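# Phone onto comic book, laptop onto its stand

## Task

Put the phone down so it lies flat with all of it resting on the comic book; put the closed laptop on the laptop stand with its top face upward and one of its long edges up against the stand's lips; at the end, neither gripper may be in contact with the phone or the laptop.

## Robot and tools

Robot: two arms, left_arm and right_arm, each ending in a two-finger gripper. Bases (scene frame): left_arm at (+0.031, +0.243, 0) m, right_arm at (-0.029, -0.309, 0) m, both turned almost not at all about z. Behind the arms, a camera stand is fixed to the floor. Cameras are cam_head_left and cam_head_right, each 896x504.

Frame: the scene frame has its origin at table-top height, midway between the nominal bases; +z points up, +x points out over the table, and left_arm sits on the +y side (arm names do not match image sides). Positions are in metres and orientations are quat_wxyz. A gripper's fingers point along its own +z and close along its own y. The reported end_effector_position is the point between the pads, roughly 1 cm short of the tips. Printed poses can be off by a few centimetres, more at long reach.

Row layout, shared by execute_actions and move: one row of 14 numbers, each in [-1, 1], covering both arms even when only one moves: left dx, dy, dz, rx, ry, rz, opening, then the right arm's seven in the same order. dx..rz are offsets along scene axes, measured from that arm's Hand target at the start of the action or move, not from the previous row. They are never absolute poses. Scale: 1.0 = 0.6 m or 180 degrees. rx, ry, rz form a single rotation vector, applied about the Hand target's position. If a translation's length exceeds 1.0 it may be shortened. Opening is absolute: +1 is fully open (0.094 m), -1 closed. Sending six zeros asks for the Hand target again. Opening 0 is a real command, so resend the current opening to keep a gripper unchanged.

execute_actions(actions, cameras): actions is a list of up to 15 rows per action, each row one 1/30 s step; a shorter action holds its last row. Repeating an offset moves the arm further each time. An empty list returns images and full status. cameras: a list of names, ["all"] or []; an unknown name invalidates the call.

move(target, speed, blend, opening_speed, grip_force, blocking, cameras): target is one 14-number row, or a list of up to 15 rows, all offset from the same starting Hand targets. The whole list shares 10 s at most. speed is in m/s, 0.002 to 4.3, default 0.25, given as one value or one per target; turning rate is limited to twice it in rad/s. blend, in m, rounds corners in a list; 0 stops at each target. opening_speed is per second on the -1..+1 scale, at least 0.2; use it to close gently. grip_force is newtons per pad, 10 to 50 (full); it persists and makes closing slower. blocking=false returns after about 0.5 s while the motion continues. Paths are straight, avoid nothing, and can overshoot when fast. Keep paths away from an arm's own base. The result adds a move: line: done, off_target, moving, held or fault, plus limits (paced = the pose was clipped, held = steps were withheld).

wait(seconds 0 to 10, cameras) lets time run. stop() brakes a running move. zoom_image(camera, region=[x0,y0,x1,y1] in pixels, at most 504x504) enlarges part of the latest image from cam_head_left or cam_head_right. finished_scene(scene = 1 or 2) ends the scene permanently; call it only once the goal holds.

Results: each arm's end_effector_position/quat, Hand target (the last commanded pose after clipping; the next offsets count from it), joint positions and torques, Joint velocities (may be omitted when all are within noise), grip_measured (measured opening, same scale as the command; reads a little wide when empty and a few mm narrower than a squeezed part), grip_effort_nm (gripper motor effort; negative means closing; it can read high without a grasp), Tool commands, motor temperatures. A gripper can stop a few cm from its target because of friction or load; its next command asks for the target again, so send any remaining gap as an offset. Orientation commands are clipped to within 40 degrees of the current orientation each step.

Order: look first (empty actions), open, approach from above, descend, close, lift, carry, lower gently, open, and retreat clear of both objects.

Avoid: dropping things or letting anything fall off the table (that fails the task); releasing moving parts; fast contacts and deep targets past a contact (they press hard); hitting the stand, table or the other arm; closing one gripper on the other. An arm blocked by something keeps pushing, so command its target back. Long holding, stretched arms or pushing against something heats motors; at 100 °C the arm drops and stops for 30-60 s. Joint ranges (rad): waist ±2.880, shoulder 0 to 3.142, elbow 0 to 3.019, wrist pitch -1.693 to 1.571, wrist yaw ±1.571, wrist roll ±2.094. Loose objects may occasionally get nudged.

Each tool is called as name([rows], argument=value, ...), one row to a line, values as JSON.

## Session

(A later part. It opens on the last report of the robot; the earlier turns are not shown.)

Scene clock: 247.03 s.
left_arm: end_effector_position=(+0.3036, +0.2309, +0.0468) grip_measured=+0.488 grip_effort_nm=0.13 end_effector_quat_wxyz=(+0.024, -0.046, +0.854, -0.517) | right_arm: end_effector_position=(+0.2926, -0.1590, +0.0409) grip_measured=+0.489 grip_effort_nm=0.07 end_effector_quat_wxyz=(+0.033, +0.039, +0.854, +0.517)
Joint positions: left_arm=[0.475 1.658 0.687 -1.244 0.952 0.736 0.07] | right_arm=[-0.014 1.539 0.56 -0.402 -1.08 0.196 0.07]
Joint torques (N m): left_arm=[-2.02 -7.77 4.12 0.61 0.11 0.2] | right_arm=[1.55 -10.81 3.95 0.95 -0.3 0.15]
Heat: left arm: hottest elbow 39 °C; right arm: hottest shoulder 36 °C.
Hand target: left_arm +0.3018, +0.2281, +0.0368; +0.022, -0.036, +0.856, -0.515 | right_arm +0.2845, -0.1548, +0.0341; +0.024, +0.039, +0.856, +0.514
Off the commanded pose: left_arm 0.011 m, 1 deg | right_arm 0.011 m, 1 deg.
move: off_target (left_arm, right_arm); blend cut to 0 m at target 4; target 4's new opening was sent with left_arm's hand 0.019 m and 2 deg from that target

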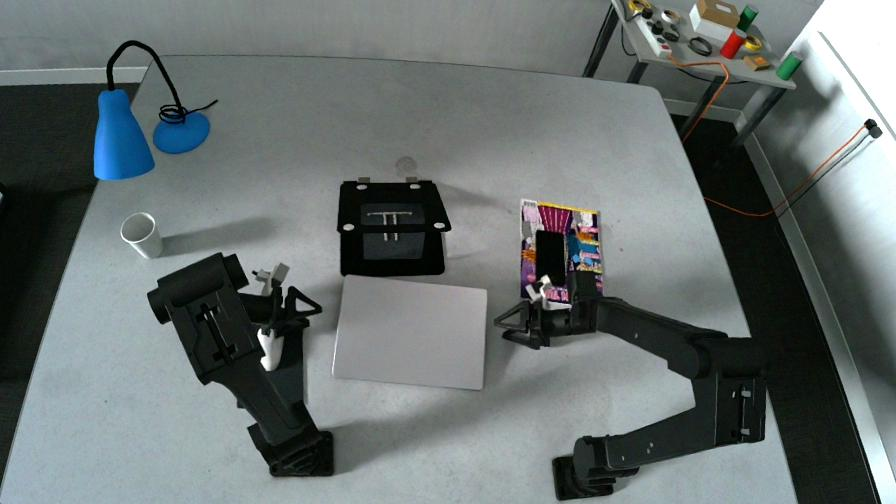

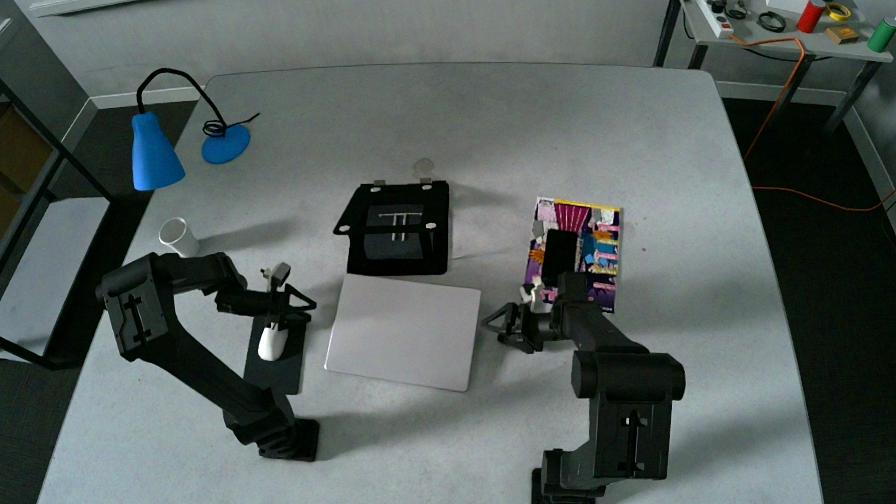

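move([
  [0.012, -0.143, -0.005, 0, 0, 0, 0.49, -0.019, 0.1045, 0, 0, 0, 0, 0.49],
], speed=0.12, cameras=["all"])

zoom_image(camera="cam_head_left", region=[310, 250, 530, 410])

zoom_image(camera="cam_head_right", region=[300, 250, 520, 410])

Scene clock: 259.63 s.
left_arm: end_effector_position=(+0.3144, +0.1475, +0.0360) grip_measured=+0.488 grip_effort_nm=0.13 end_effector_quat_wxyz=(+0.026, -0.043, +0.853, -0.519) | right_arm: end_effector_position=(+0.2845, -0.0950, +0.0413) grip_measured=+0.489 grip_effort_nm=0.07 end_effector_quat_wxyz=(+0.034, +0.037, +0.853, +0.519)
Joint positions: left_arm=[0.188 1.559 0.556 -0.79 1.08 0.249 0.07] | right_arm=[0.198 1.515 0.484 -0.004 -1.007 0.59 0.07]
Joint torques (N m): left_arm=[-2.84 -10.7 3.93 0.57 0.16 -0.05] | right_arm=[1.79 -10.87 3.73 1.18 -0.11 0.16]
Heat: left arm: hottest elbow 38 °C; right arm: hottest shoulder 36 °C.
Hand target: left_arm +0.3090, +0.1423, +0.0338; +0.022, -0.036, +0.856, -0.515 | right_arm +0.2732, -0.0921, +0.0341; +0.024, +0.039, +0.856, +0.514
Off the commanded pose: left_arm 0.008 m, 1 deg | right_arm 0.014 m, 1 deg.
move: off_target (right_arm)

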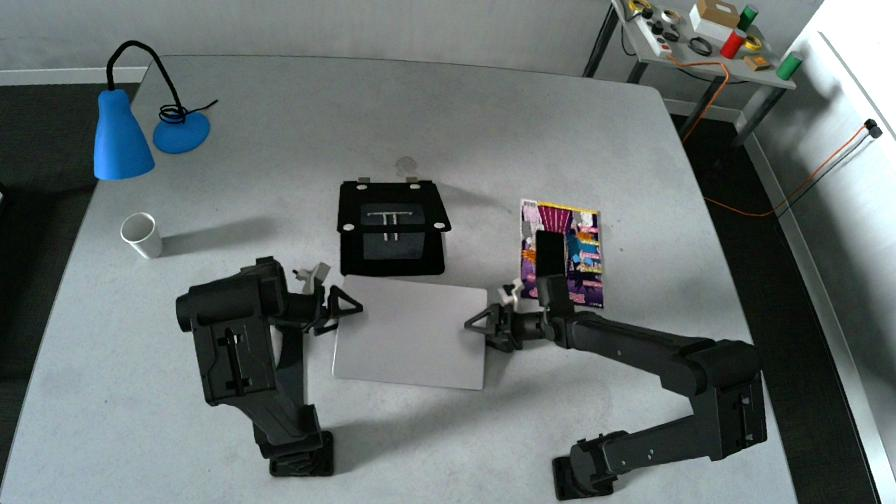

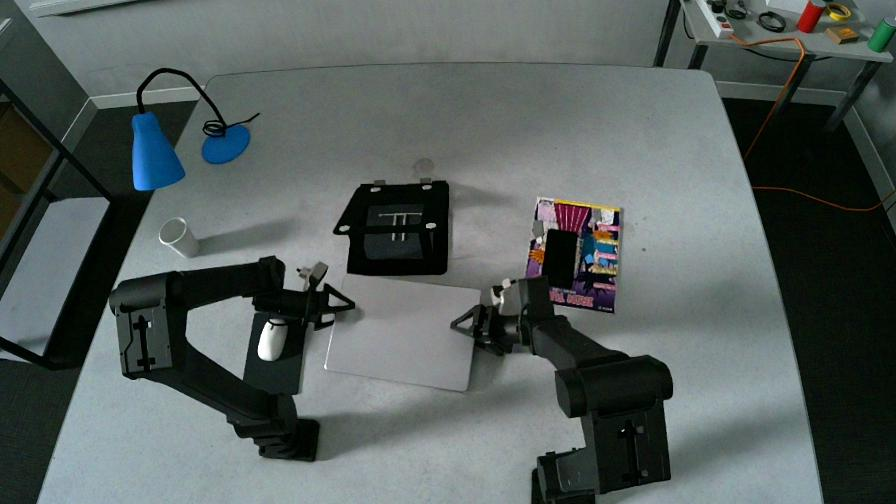

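Scaled by 2.291.

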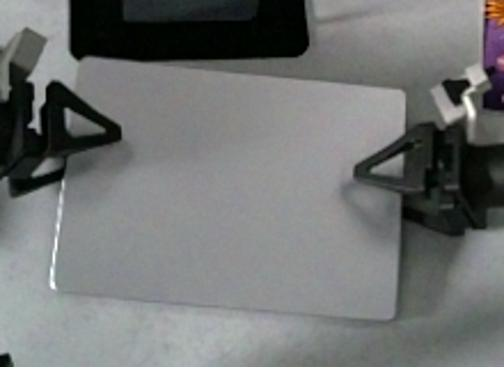

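Scaled by 2.291.

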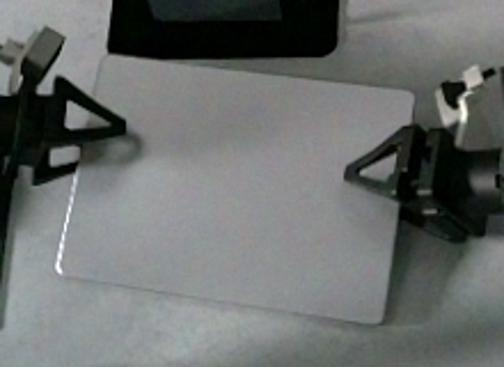

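move([
  [0, 0, 0.033, 0, 0, 0, -0.2, 0, 0, 0.033, 0, 0, 0, -0.2],
  [0, 0.008, 0.085, -0.11, 0, 0, -0.3, 0, -0.008, 0.09, 0.11, 0, 0, -0.3],
  [0, 0.008, 0.1, -0.14, 0, 0, -0.95, 0, -0.008, 0.105, 0.14, 0, 0, -0.95],
], speed=[0.04, 0.05, 0.05], opening_speed=0.6, cameras=["all"])

zoom_image(camera="cam_head_left", region=[310, 230, 530, 410])

zoom_image(camera="cam_head_right", region=[300, 230, 520, 410])

Scene clock: 275.27 s.
left_arm: end_effector_position=(+0.3085, +0.1480, +0.0893) grip_measured=-0.630 grip_effort_nm=-1.00 end_effector_quat_wxyz=(+0.020, -0.039, +0.731, -0.681) | right_arm: end_effector_position=(+0.2714, -0.0985, +0.0935) grip_measured=-0.642 grip_effort_nm=-1.03 end_effector_quat_wxyz=(+0.017, +0.046, +0.727, +0.685)
Joint positions: left_arm=[0.262 1.848 0.692 -1.645 1.351 1.216 0.017] | right_arm=[0.128 1.699 0.335 1.095 -1.342 1.348 0.017]
Joint torques (N m): left_arm=[-1.08 -11.93 3.07 -2.39 0.38 0.3] | right_arm=[0.73 -11.11 3.33 1.95 -0.34 0.31]
Heat: left arm: hottest elbow 36 °C; right arm: hottest elbow 36 °C.
Hand target: left_arm +0.3090, +0.1471, +0.0939; +0.013, -0.040, +0.723, -0.689 | right_arm +0.2732, -0.0969, +0.0972; +0.015, +0.043, +0.724, +0.689
Off the commanded pose: left_arm 0.005 m, 2 deg | right_arm 0.004 m, 1 deg.
joint sent to its limit (left arm) — joint 4 (wrist pitch), lower limit. The joint targets still meet the commanded pose.
move: done; target 2's new opening was sent with left_arm's hand 0.011 m and 1 deg from that target

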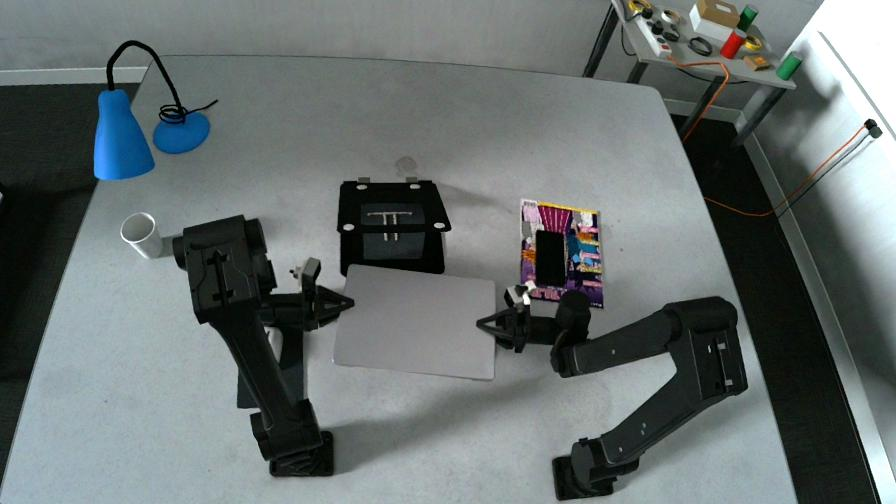

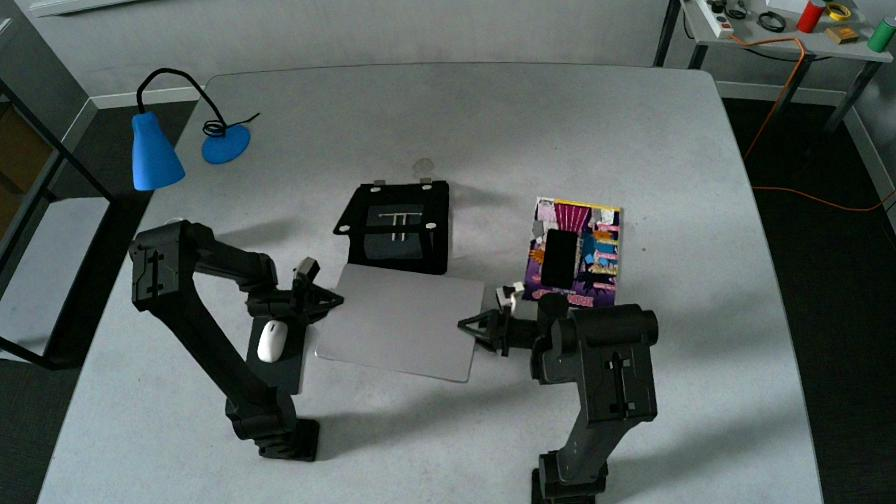

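Scaled by 2.291.

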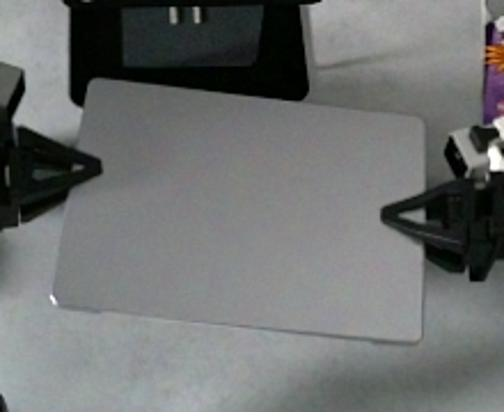

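Scaled by 2.291.

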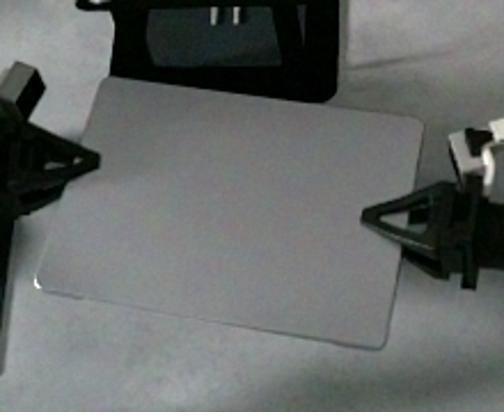

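move([
  [0, 0, 0.183, 0.033, 0, 0.029, -0.53, 0, 0, 0.183, 0, 0, 0, -0.95],
  [0.438, 0.0923, 0.2, 0.0489, 0.1296, 0.0679, -0.53, 0.525, 0.109, 0.205, 0.0018, 0.1334, 0.0464, -0.95],
], speed=[0.08, 0.12], opening_speed=0.3, blend=[0.02, 0], cameras=["all"])

zoom_image(camera="cam_head_left", region=[290, 130, 540, 310])

zoom_image(camera="cam_head_right", region=[290, 130, 540, 310])

Scene clock: 317.97 s.
left_arm: end_effector_position=(+0.5414, +0.2054, +0.1646) grip_measured=-0.531 grip_effort_nm=0.05 end_effector_quat_wxyz=(-0.102, -0.293, +0.745, -0.590) | right_arm: end_effector_position=(+0.5646, -0.0422, +0.1735) grip_measured=-0.658 grip_effort_nm=-1.04 end_effector_quat_wxyz=(-0.217, +0.183, +0.701, +0.654)
Joint positions: left_arm=[0.231 1.813 1.276 -1.218 1.28 -0.352 0.022] | right_arm=[0.149 1.999 1.362 0.116 -1.468 1.627 0.016]
Joint torques (N m): left_arm=[-2.78 -20.07 16.76 0.47 1.58 -0.05] | right_arm=[1.14 -24.53 14.86 1.24 -0.78 0.02]
Heat: left arm: hottest elbow 35 °C; right arm: hottest elbow 37 °C.
Hand target: left_arm +0.5718, +0.2025, +0.2141; -0.057, -0.253, +0.753, -0.604 | right_arm +0.5882, -0.0315, +0.2199; -0.186, +0.133, +0.710, +0.666
Off the commanded pose: left_arm 0.058 m, 7 deg | right_arm 0.053 m, 7 deg.
move: off_target (left_arm, right_arm)

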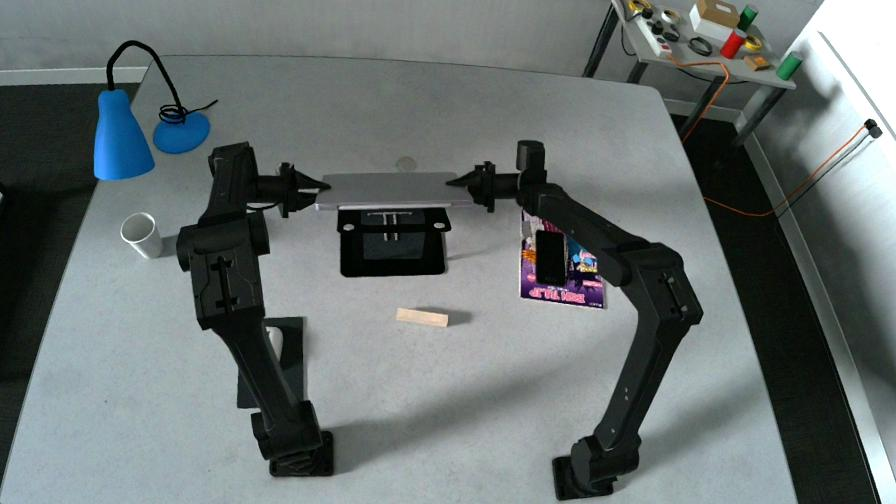

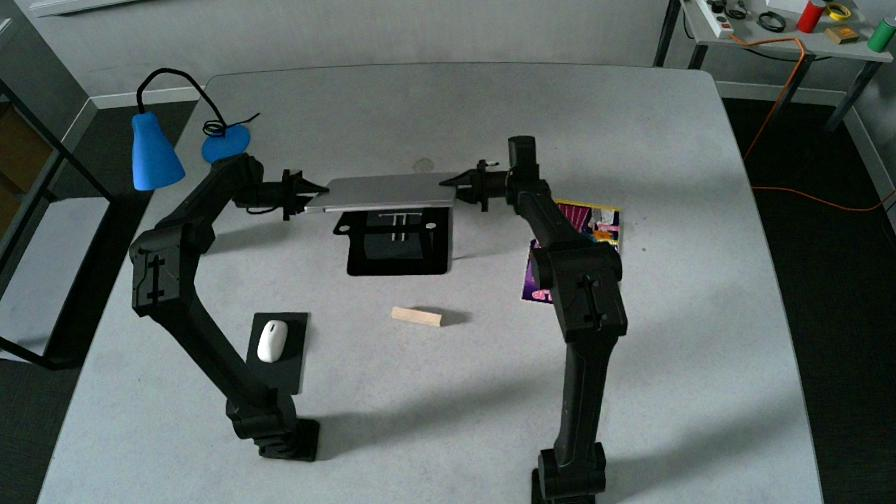

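Scaled by 2.016.

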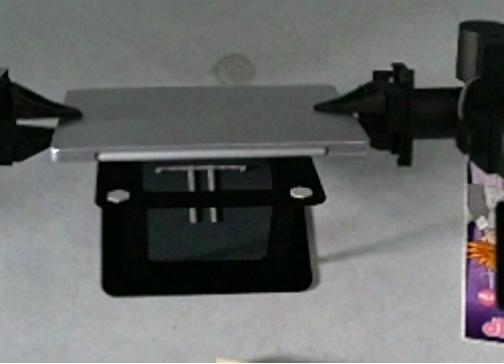

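Scaled by 2.016.

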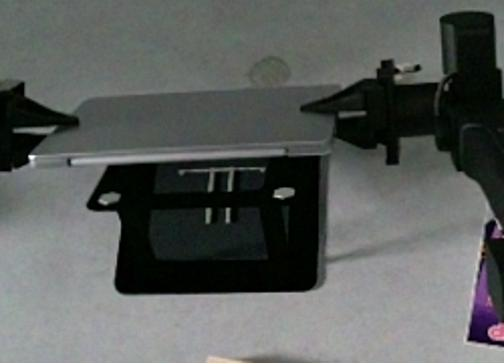

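move([
  [-0.008, 0, -0.1, 0, -0.03, 0, -0.53, -0.008, 0, -0.113, 0, -0.03, 0, -0.95],
], speed=0.06, cameras=["all"])

zoom_image(camera="cam_head_left", region=[290, 130, 540, 310])

zoom_image(camera="cam_head_right", region=[290, 130, 540, 310])

Scene clock: 329.60 s.
left_arm: end_effector_position=(+0.5560, +0.2058, +0.1170) grip_measured=-0.531 grip_effort_nm=0.05 end_effector_quat_wxyz=(-0.054, -0.255, +0.757, -0.599) | right_arm: end_effector_position=(+0.5709, -0.0416, +0.1258) grip_measured=-0.658 grip_effort_nm=-1.04 end_effector_quat_wxyz=(-0.166, +0.141, +0.716, +0.663)
Joint positions: left_arm=[0.225 1.883 1.234 -0.984 1.289 -0.349 0.022] | right_arm=[0.149 2.08 1.362 0.155 -1.449 1.452 0.016]
Joint torques (N m): left_arm=[-2.02 -22.53 10.11 0.88 2.06 0.06] | right_arm=[1.32 -24.41 11.92 0.98 -1.17 -0.07]
Heat: left arm: hottest elbow 36 °C; right arm: hottest elbow 43 °C.
Hand target: left_arm +0.5669, +0.2025, +0.1540; -0.021, -0.225, +0.755, -0.616 | right_arm +0.5833, -0.0315, +0.1523; -0.152, +0.101, +0.718, +0.672
Off the commanded pose: left_arm 0.039 m, 6 deg | right_arm 0.031 m, 5 deg.
move: off_target (left_arm, right_arm)

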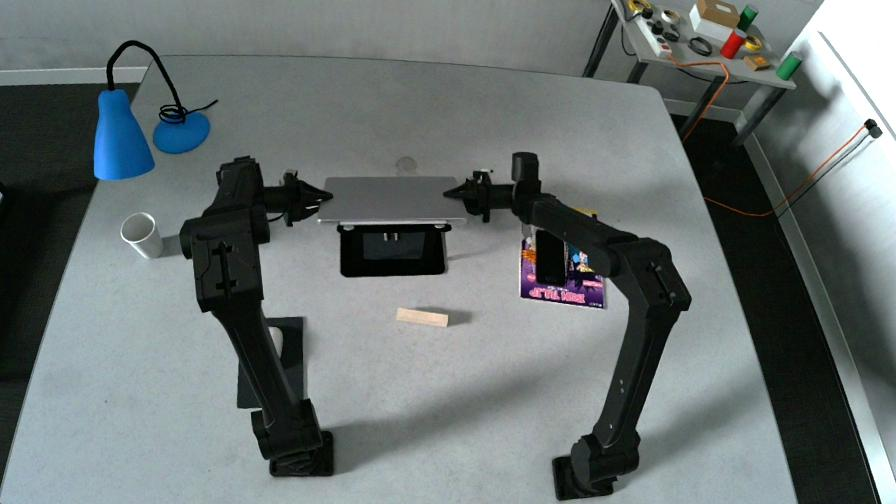

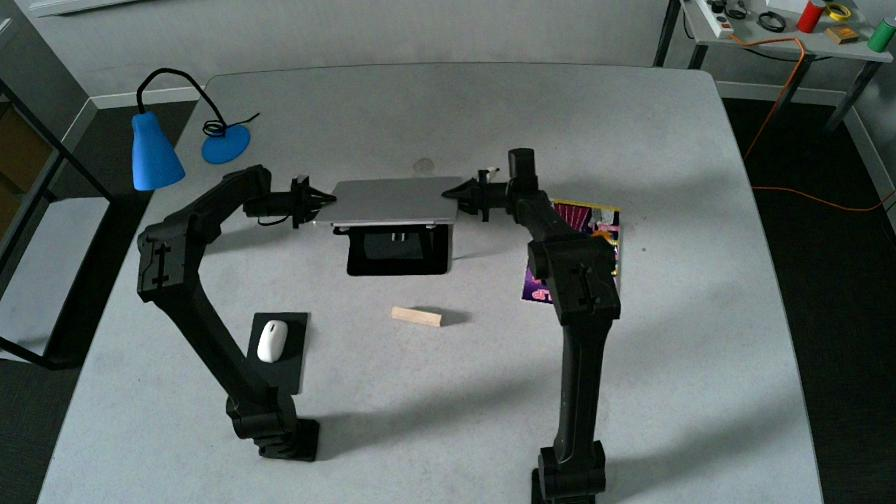

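Scaled by 2.016.

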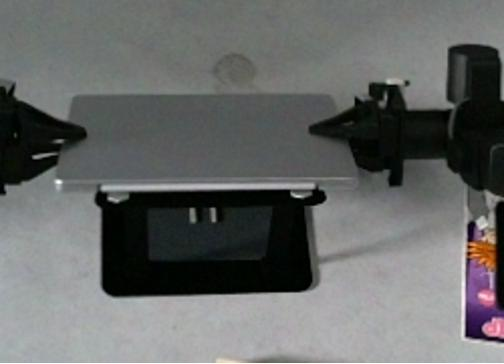

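Scaled by 2.016.

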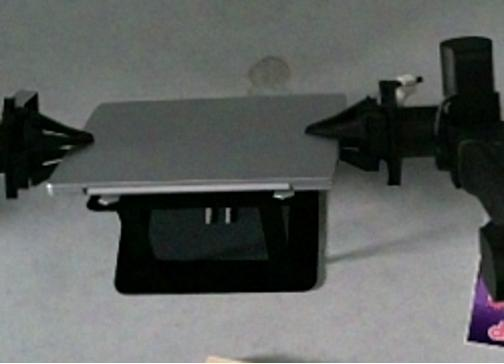

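move([
  [0, 0, 0, 0, 0, 0, -0.95, 0, 0, 0, 0, 0, 0, -0.95],
  [0, 0, 0, 0, 0, 0, -0.95, 0, 0, 0, 0, 0, 0, -0.48],
  [0, 0, 0, 0, 0, 0, -0.95, 0, -0.033, 0, 0, 0, 0, -0.48],
  [0, 0, 0, 0, 0, 0, -0.95, 0, -0.033, 0, 0, 0, 0, -0.95],
], speed=0.06, opening_speed=0.5, cameras=["all"])

zoom_image(camera="cam_head_left", region=[290, 130, 540, 310])

zoom_image(camera="cam_head_right", region=[290, 130, 540, 310])

Scene clock: 342.73 s.
left_arm: end_effector_position=(+0.5550, +0.2026, +0.1162) grip_measured=-0.625 grip_effort_nm=-1.01 end_effector_quat_wxyz=(-0.055, -0.253, +0.756, -0.601) | right_arm: end_effector_position=(+0.5626, -0.0478, +0.1153) grip_measured=-0.627 grip_effort_nm=-1.04 end_effector_quat_wxyz=(-0.180, +0.132, +0.716, +0.661)
Joint positions: left_arm=[0.22 1.883 1.227 -0.974 1.296 -0.354 0.018] | right_arm=[0.14 2.09 1.383 -0.062 -1.484 1.253 0.018]
Joint torques (N m): left_arm=[-0.97 -22.71 10.47 0.65 1.76 0.06] | right_arm=[-0.15 -26.05 11.82 0.61 -0.9 -0.06]
Motor temperatures (°C): left_arm=[22 30 37 24 33 24 29] | right_arm=[26 37 45 25 26 23 27]
Heat: left arm: hottest elbow 37 °C; right arm: hottest elbow 45 °C.
Hand target: left_arm +0.5669, +0.2025, +0.1540; -0.021, -0.225, +0.755, -0.616 | right_arm +0.5833, -0.0512, +0.1520; -0.153, +0.101, +0.718, +0.671
Off the commanded pose: left_arm 0.040 m, 5 deg | right_arm 0.043 m, 5 deg.
move: off_target (left_arm, right_arm); target 2's new opening was sent with right_arm's hand 0.031 m and 5 deg from that target; target 4's new opening was sent with right_arm's hand 0.040 m and 4 deg from that target

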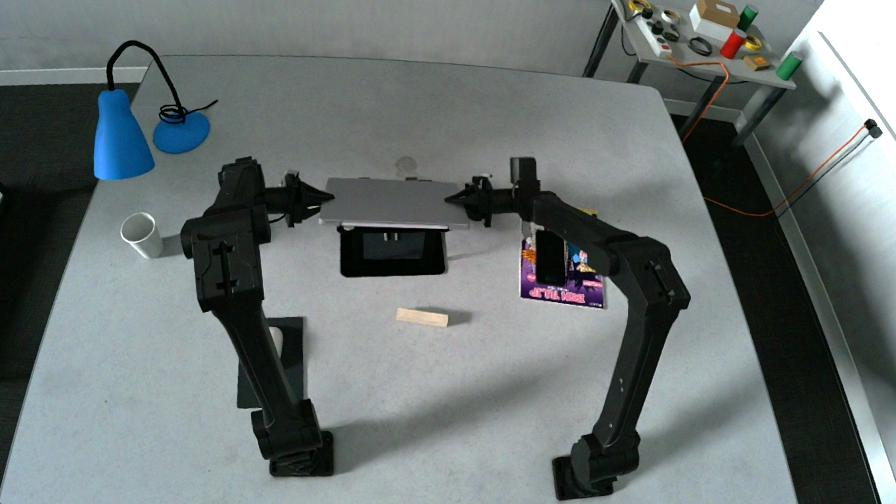

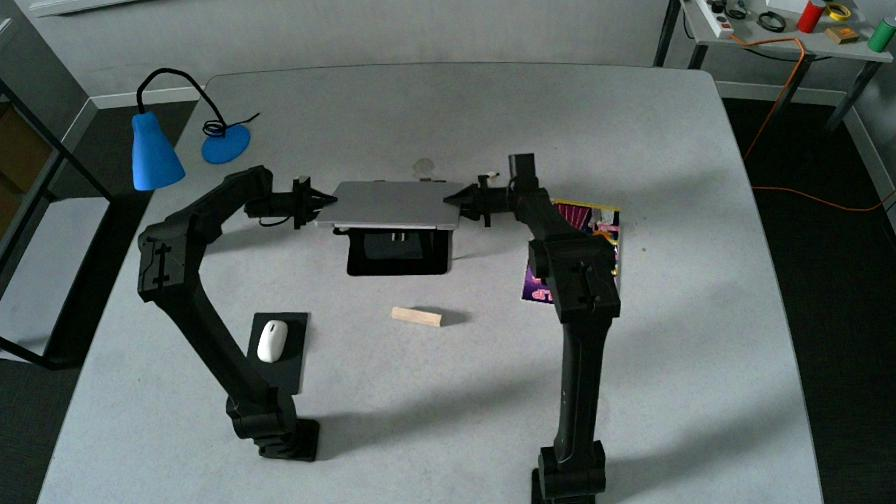

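Scaled by 2.016.

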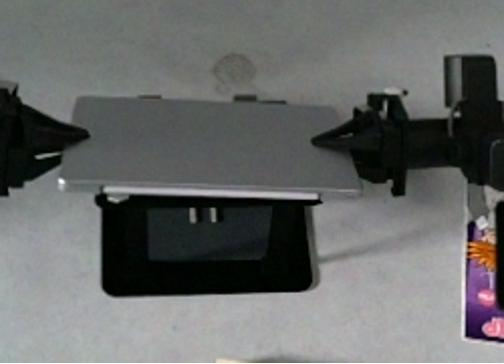

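Scaled by 2.016.

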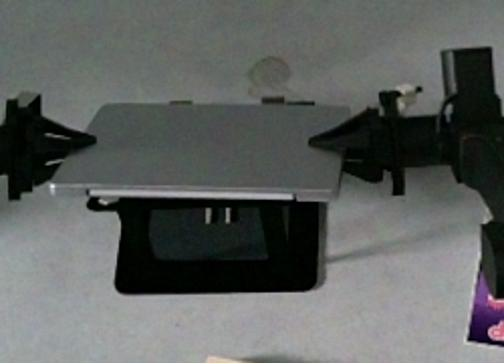

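move([
  [0, 0.005, -0.04, 0, 0, 0.012, -0.95, 0.02, 0, -0.04, 0, 0, 0.012, -0.95],
], speed=0.05, cameras=["all"])

zoom_image(camera="cam_head_left", region=[290, 130, 540, 310])

zoom_image(camera="cam_head_right", region=[290, 130, 540, 310])

Scene clock: 350.97 s.
left_arm: end_effector_position=(+0.5571, +0.2026, +0.1013) grip_measured=-0.625 grip_effort_nm=-1.01 end_effector_quat_wxyz=(-0.043, -0.264, +0.748, -0.607) | right_arm: end_effector_position=(+0.5739, -0.0480, +0.1086) grip_measured=-0.645 grip_effort_nm=-1.04 end_effector_quat_wxyz=(-0.183, +0.122, +0.713, +0.666)
Joint positions: left_arm=[0.22 1.883 1.17 -0.783 1.308 -0.486 0.018] | right_arm=[0.137 2.134 1.445 -0.141 -1.507 1.179 0.017]
Joint torques (N m): left_arm=[-0.97 -20.95 9.5 1.47 1.16 0.1] | right_arm=[-0.15 -24.23 12.21 0.65 -1.08 -0.14]
Heat: left arm: hottest elbow 37 °C; right arm: hottest elbow 46 °C.
Hand target: left_arm +0.5670, +0.2055, +0.1300; -0.010, -0.239, +0.751, -0.616 | right_arm +0.5953, -0.0513, +0.1282; -0.165, +0.088, +0.720, +0.669
Off the commanded pose: left_arm 0.030 m, 5 deg | right_arm 0.029 m, 4 deg.
move: off_target (left_arm, right_arm)

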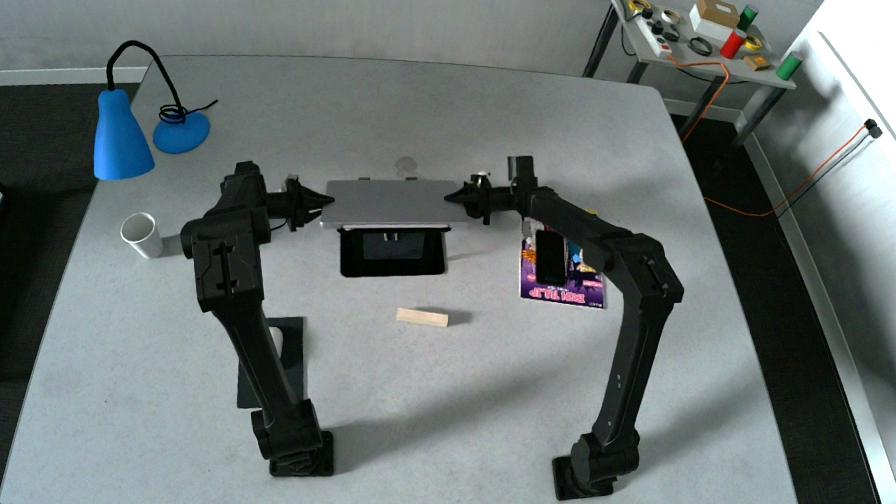

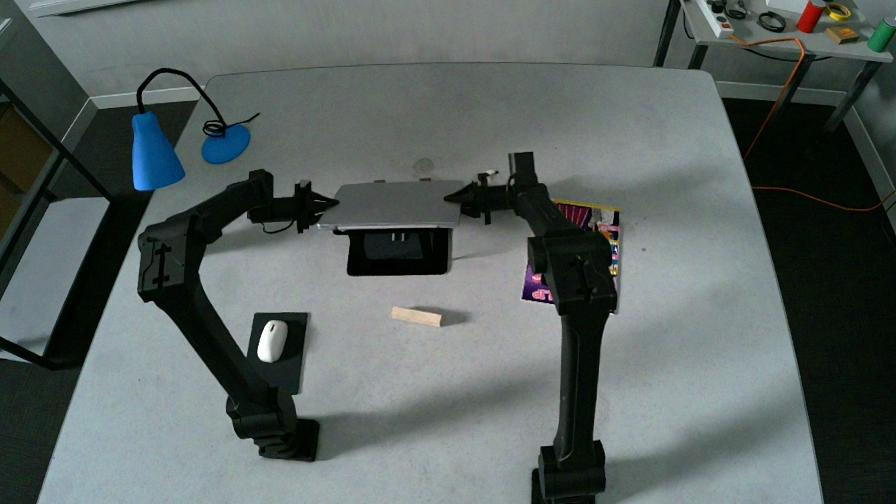

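Scaled by 2.016.

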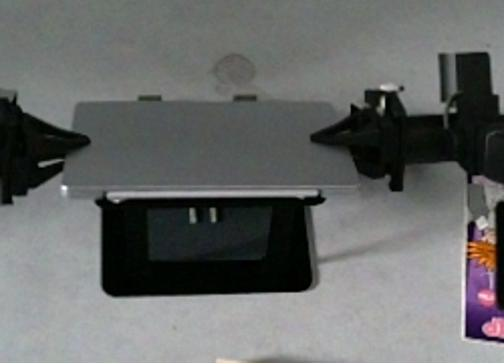

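Scaled by 2.016.

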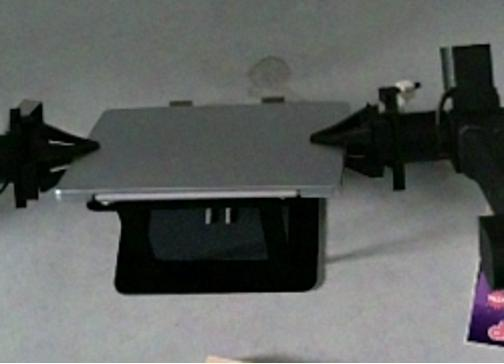

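move([
  [0.055, 0.005, -0.027, 0, 0, 0, -0.95, 0.05, 0, -0.033, 0, 0, 0, -0.95],
], speed=0.05, cameras=["all"])

zoom_image(camera="cam_head_left", region=[290, 130, 540, 310])

zoom_image(camera="cam_head_right", region=[290, 130, 540, 310])

Scene clock: 356.47 s.
left_arm: end_effector_position=(+0.5709, +0.2047, +0.0888) grip_measured=-0.625 grip_effort_nm=-1.01 end_effector_quat_wxyz=(-0.049, -0.275, +0.741, -0.610) | right_arm: end_effector_position=(+0.5985, -0.0450, +0.0954) grip_measured=-0.653 grip_effort_nm=-1.03 end_effector_quat_wxyz=(-0.194, +0.121, +0.708, +0.669)
Joint positions: left_arm=[0.218 1.928 1.195 -0.73 1.316 -0.548 0.018] | right_arm=[0.136 2.216 1.549 -0.171 -1.53 1.185 0.016]
Joint torques (N m): left_arm=[-1.96 -18.61 14.11 1.02 0.83 0.24] | right_arm=[-0.56 -24.47 12.86 0.79 -0.45 -0.24]
Heat: left arm: hottest elbow 37 °C; right arm: hottest elbow 46 °C.
Hand target: left_arm +0.6000, +0.2085, +0.1139; -0.009, -0.239, +0.751, -0.616 | right_arm +0.6254, -0.0513, +0.1084; -0.165, +0.088, +0.720, +0.669
Off the commanded pose: left_arm 0.039 m, 6 deg | right_arm 0.030 m, 5 deg.
move: off_target (left_arm, right_arm)

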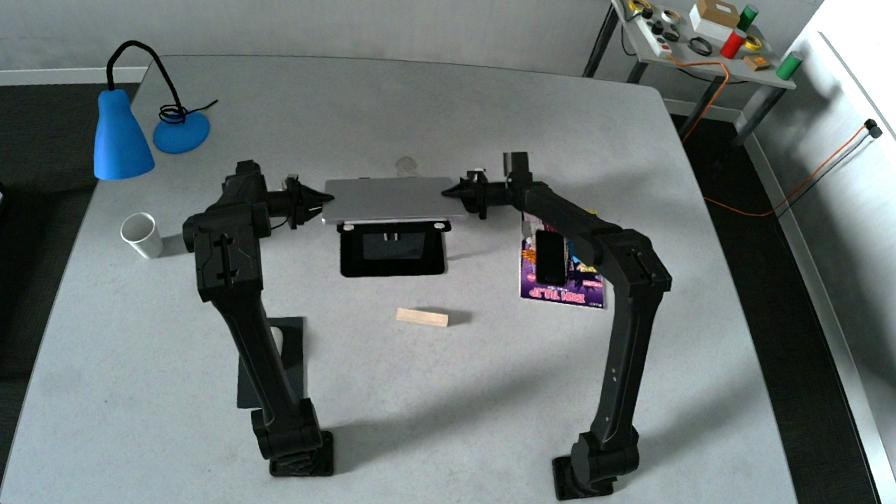

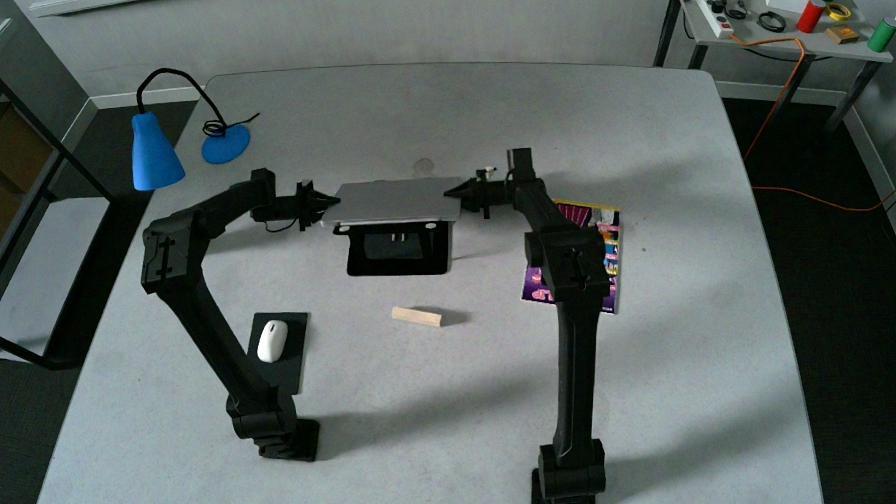

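Scaled by 2.016.

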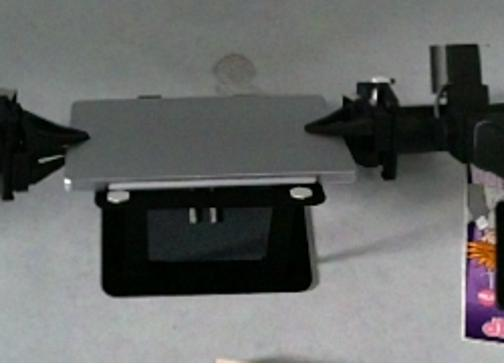

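Scaled by 2.016.

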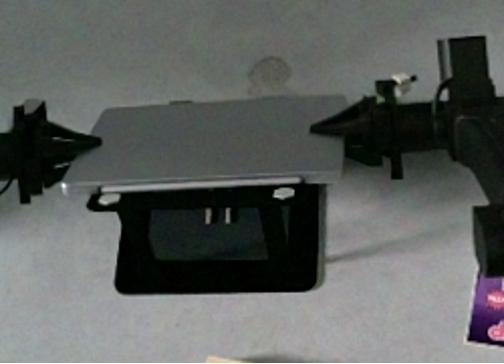

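move([
  [0.05, 0.005, -0.015, 0, 0, 0, -0.95, 0.005, 0, -0.012, 0, 0, 0, -0.95],
], speed=0.05, cameras=["all"])

zoom_image(camera="cam_head_left", region=[290, 130, 540, 310])

zoom_image(camera="cam_head_right", region=[290, 130, 540, 310])

Scene clock: 360.90 s.
left_arm: end_effector_position=(+0.5925, +0.2030, +0.0768) grip_measured=-0.626 grip_effort_nm=-1.01 end_effector_quat_wxyz=(-0.056, -0.273, +0.740, -0.612) | right_arm: end_effector_position=(+0.6092, -0.0468, +0.0850) grip_measured=-0.653 grip_effort_nm=-1.04 end_effector_quat_wxyz=(-0.189, +0.130, +0.711, +0.665)
Joint positions: left_arm=[0.206 1.995 1.265 -0.729 1.321 -0.56 0.018] | right_arm=[0.131 2.245 1.58 -0.182 -1.511 1.183 0.016]
Joint torques (N m): left_arm=[-1.79 -19.84 15.65 1.5 0.63 0.09] | right_arm=[-0.21 -25.64 12.12 0.72 -1.1 -0.34]
Heat: left arm: hottest elbow 38 °C; right arm: hottest elbow 46 °C.
Hand target: left_arm +0.6300, +0.2114, +0.1049; -0.010, -0.239, +0.751, -0.616 | right_arm +0.6283, -0.0511, +0.1013; -0.165, +0.088, +0.720, +0.668
Off the commanded pose: left_arm 0.048 m, 7 deg | right_arm 0.026 m, 6 deg.
move: off_target (left_arm, right_arm)

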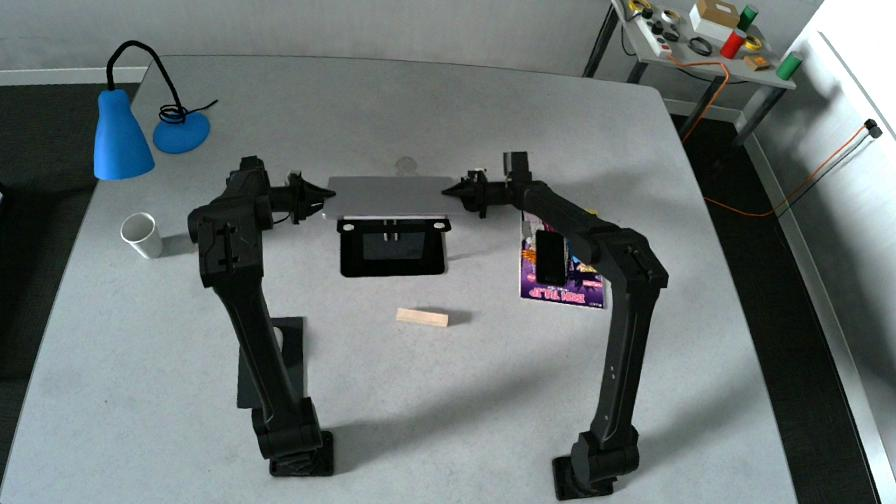

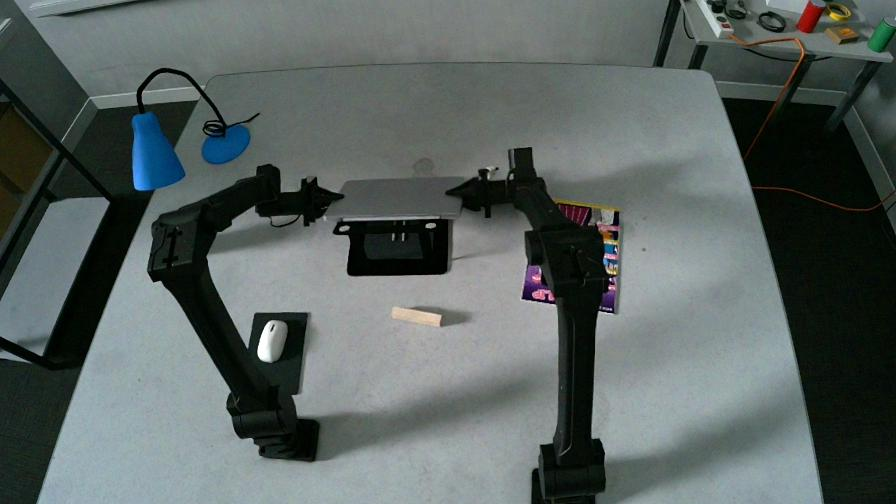

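Scaled by 2.016.

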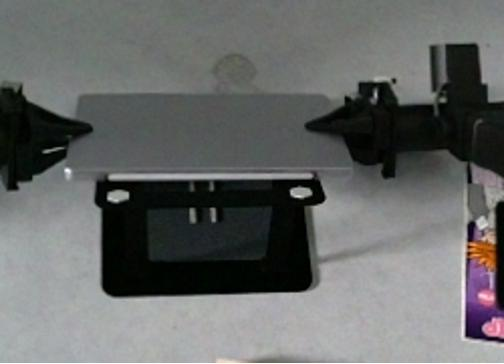

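Scaled by 2.016.

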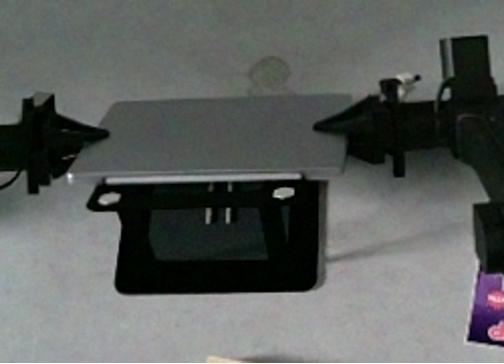

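move([
  [0.025, 0, -0.012, 0, 0, 0, -0.95, 0.028, 0, -0.014, 0, 0, 0, -0.95],
], speed=0.04, cameras=["cam_head_left"])

zoom_image(camera="cam_head_left", region=[290, 130, 540, 310])

Scene clock: 365.83 s.
left_arm: end_effector_position=(+0.6042, +0.2039, +0.0755) grip_measured=-0.626 grip_effort_nm=-1.01 end_effector_quat_wxyz=(-0.056, -0.274, +0.739, -0.613) | right_arm: end_effector_position=(+0.6220, -0.0455, +0.0840) grip_measured=-0.653 grip_effort_nm=-1.04 end_effector_quat_wxyz=(-0.190, +0.128, +0.710, +0.666)
Joint positions: left_arm=[0.203 2.018 1.299 -0.722 1.323 -0.581 0.018] | right_arm=[0.131 2.276 1.632 -0.19 -1.517 1.194 0.016]
Joint torques (N m): left_arm=[-2.14 -19.08 16.35 1.78 0.45 0.1] | right_arm=[-0.32 -24.35 12.83 0.99 -0.92 -0.34]
Heat: left arm: hottest elbow 38 °C; right arm: hottest elbow 47 °C.
Hand target: left_arm +0.6449, +0.2114, +0.0975; -0.010, -0.239, +0.751, -0.616 | right_arm +0.6451, -0.0511, +0.0927; -0.165, +0.088, +0.720, +0.668
Off the commanded pose: left_arm 0.047 m, 7 deg | right_arm 0.025 m, 6 deg.
move: off_target (left_arm, right_arm)
Images, in order (width x height): cam_head_left 896x504.

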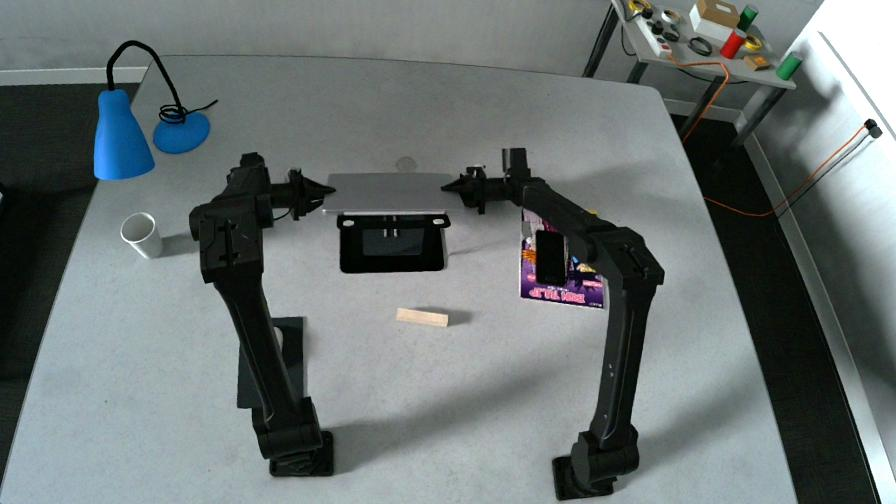

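Scaled by 2.016.

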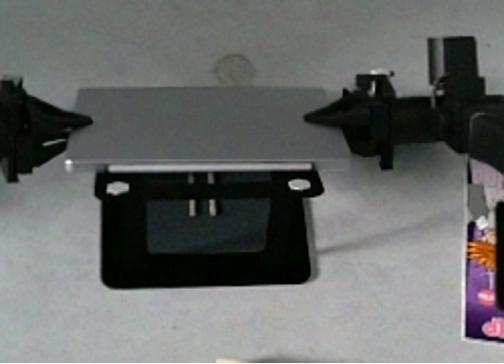

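move([
  [-0.025,0,-0.025,0,0,0,-0.9,-0.015,0,-0.04,0,0,0,-0.9],
  [-0.025,0,-0.025,0,0,0,-0.1,-0.015,0,-0.04,0,0,0,-0.1],
], speed=0.04, opening_speed=0.4, cameras=["all"])

Scene clock: 380.53 s.
left_arm: end_effector_position=(+0.6104, +0.2053, +0.0734) grip_measured=-0.102 grip_effort_nm=0.13 end_effector_quat_wxyz=(-0.034, -0.256, +0.745, -0.615) | right_arm: end_effector_position=(+0.6196, -0.0462, +0.0792) grip_measured=-0.101 grip_effort_nm=0.07 end_effector_quat_wxyz=(-0.165, +0.094, +0.713, +0.675)
Joint positions: left_arm=[0.202 2.024 1.3 -0.665 1.322 -0.573 0.042] | right_arm=[0.13 2.286 1.646 -0.27 -1.528 1.032 0.042]
Joint torques (N m): left_arm=[-1.32 -19.72 12.44 1.09 0.53 0.13] | right_arm=[-0.15 -23.59 11.51 0.47 -0.5 0]
Heat: left arm: hottest elbow 39 °C; right arm: hottest elbow 46 °C.
Hand target: left_arm +0.6300, +0.2114, +0.0826; -0.010, -0.239, +0.751, -0.616 | right_arm +0.6362, -0.0512, +0.0689; -0.165, +0.088, +0.720, +0.669
Off the commanded pose: left_arm 0.022 m, 3 deg | right_arm 0.020 m, 1 deg.
move: off_target (left_arm, right_arm); target 2's new opening was sent with left_arm's hand 0.026 m and 6 deg from that target

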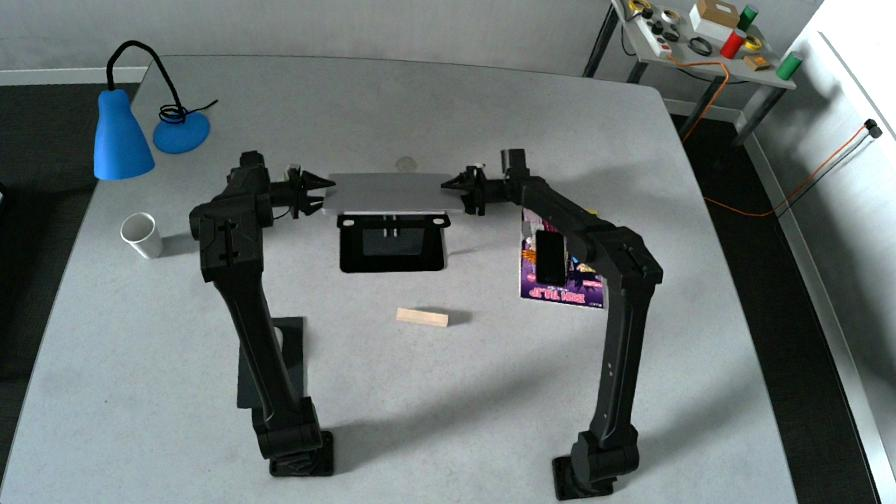

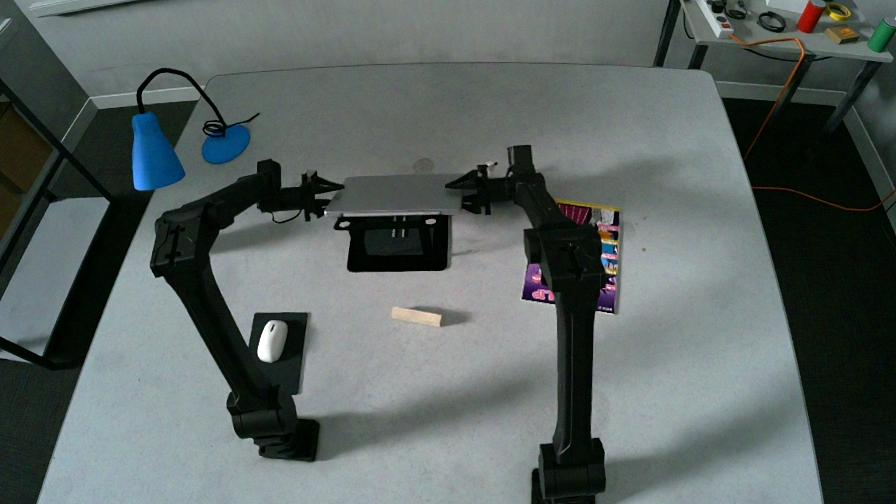

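zoom_image(camera="cam_head_left", region=[290, 130, 540, 310])

zoom_image(camera="cam_head_right", region=[290, 130, 540, 310])

Scaled by 2.016.

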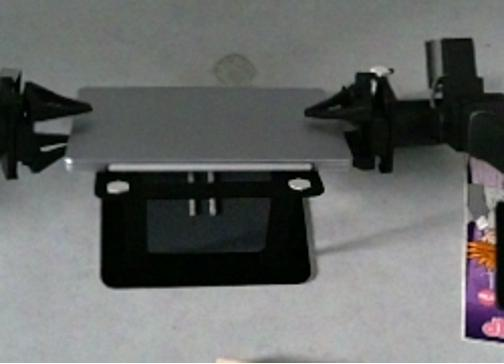

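Scaled by 2.016.

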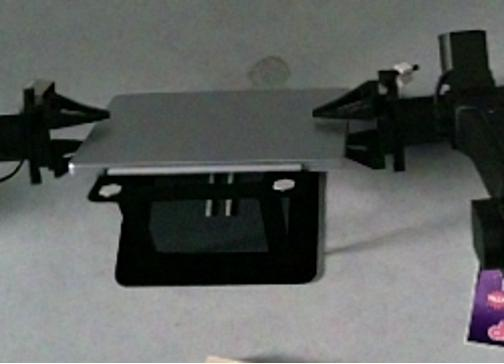

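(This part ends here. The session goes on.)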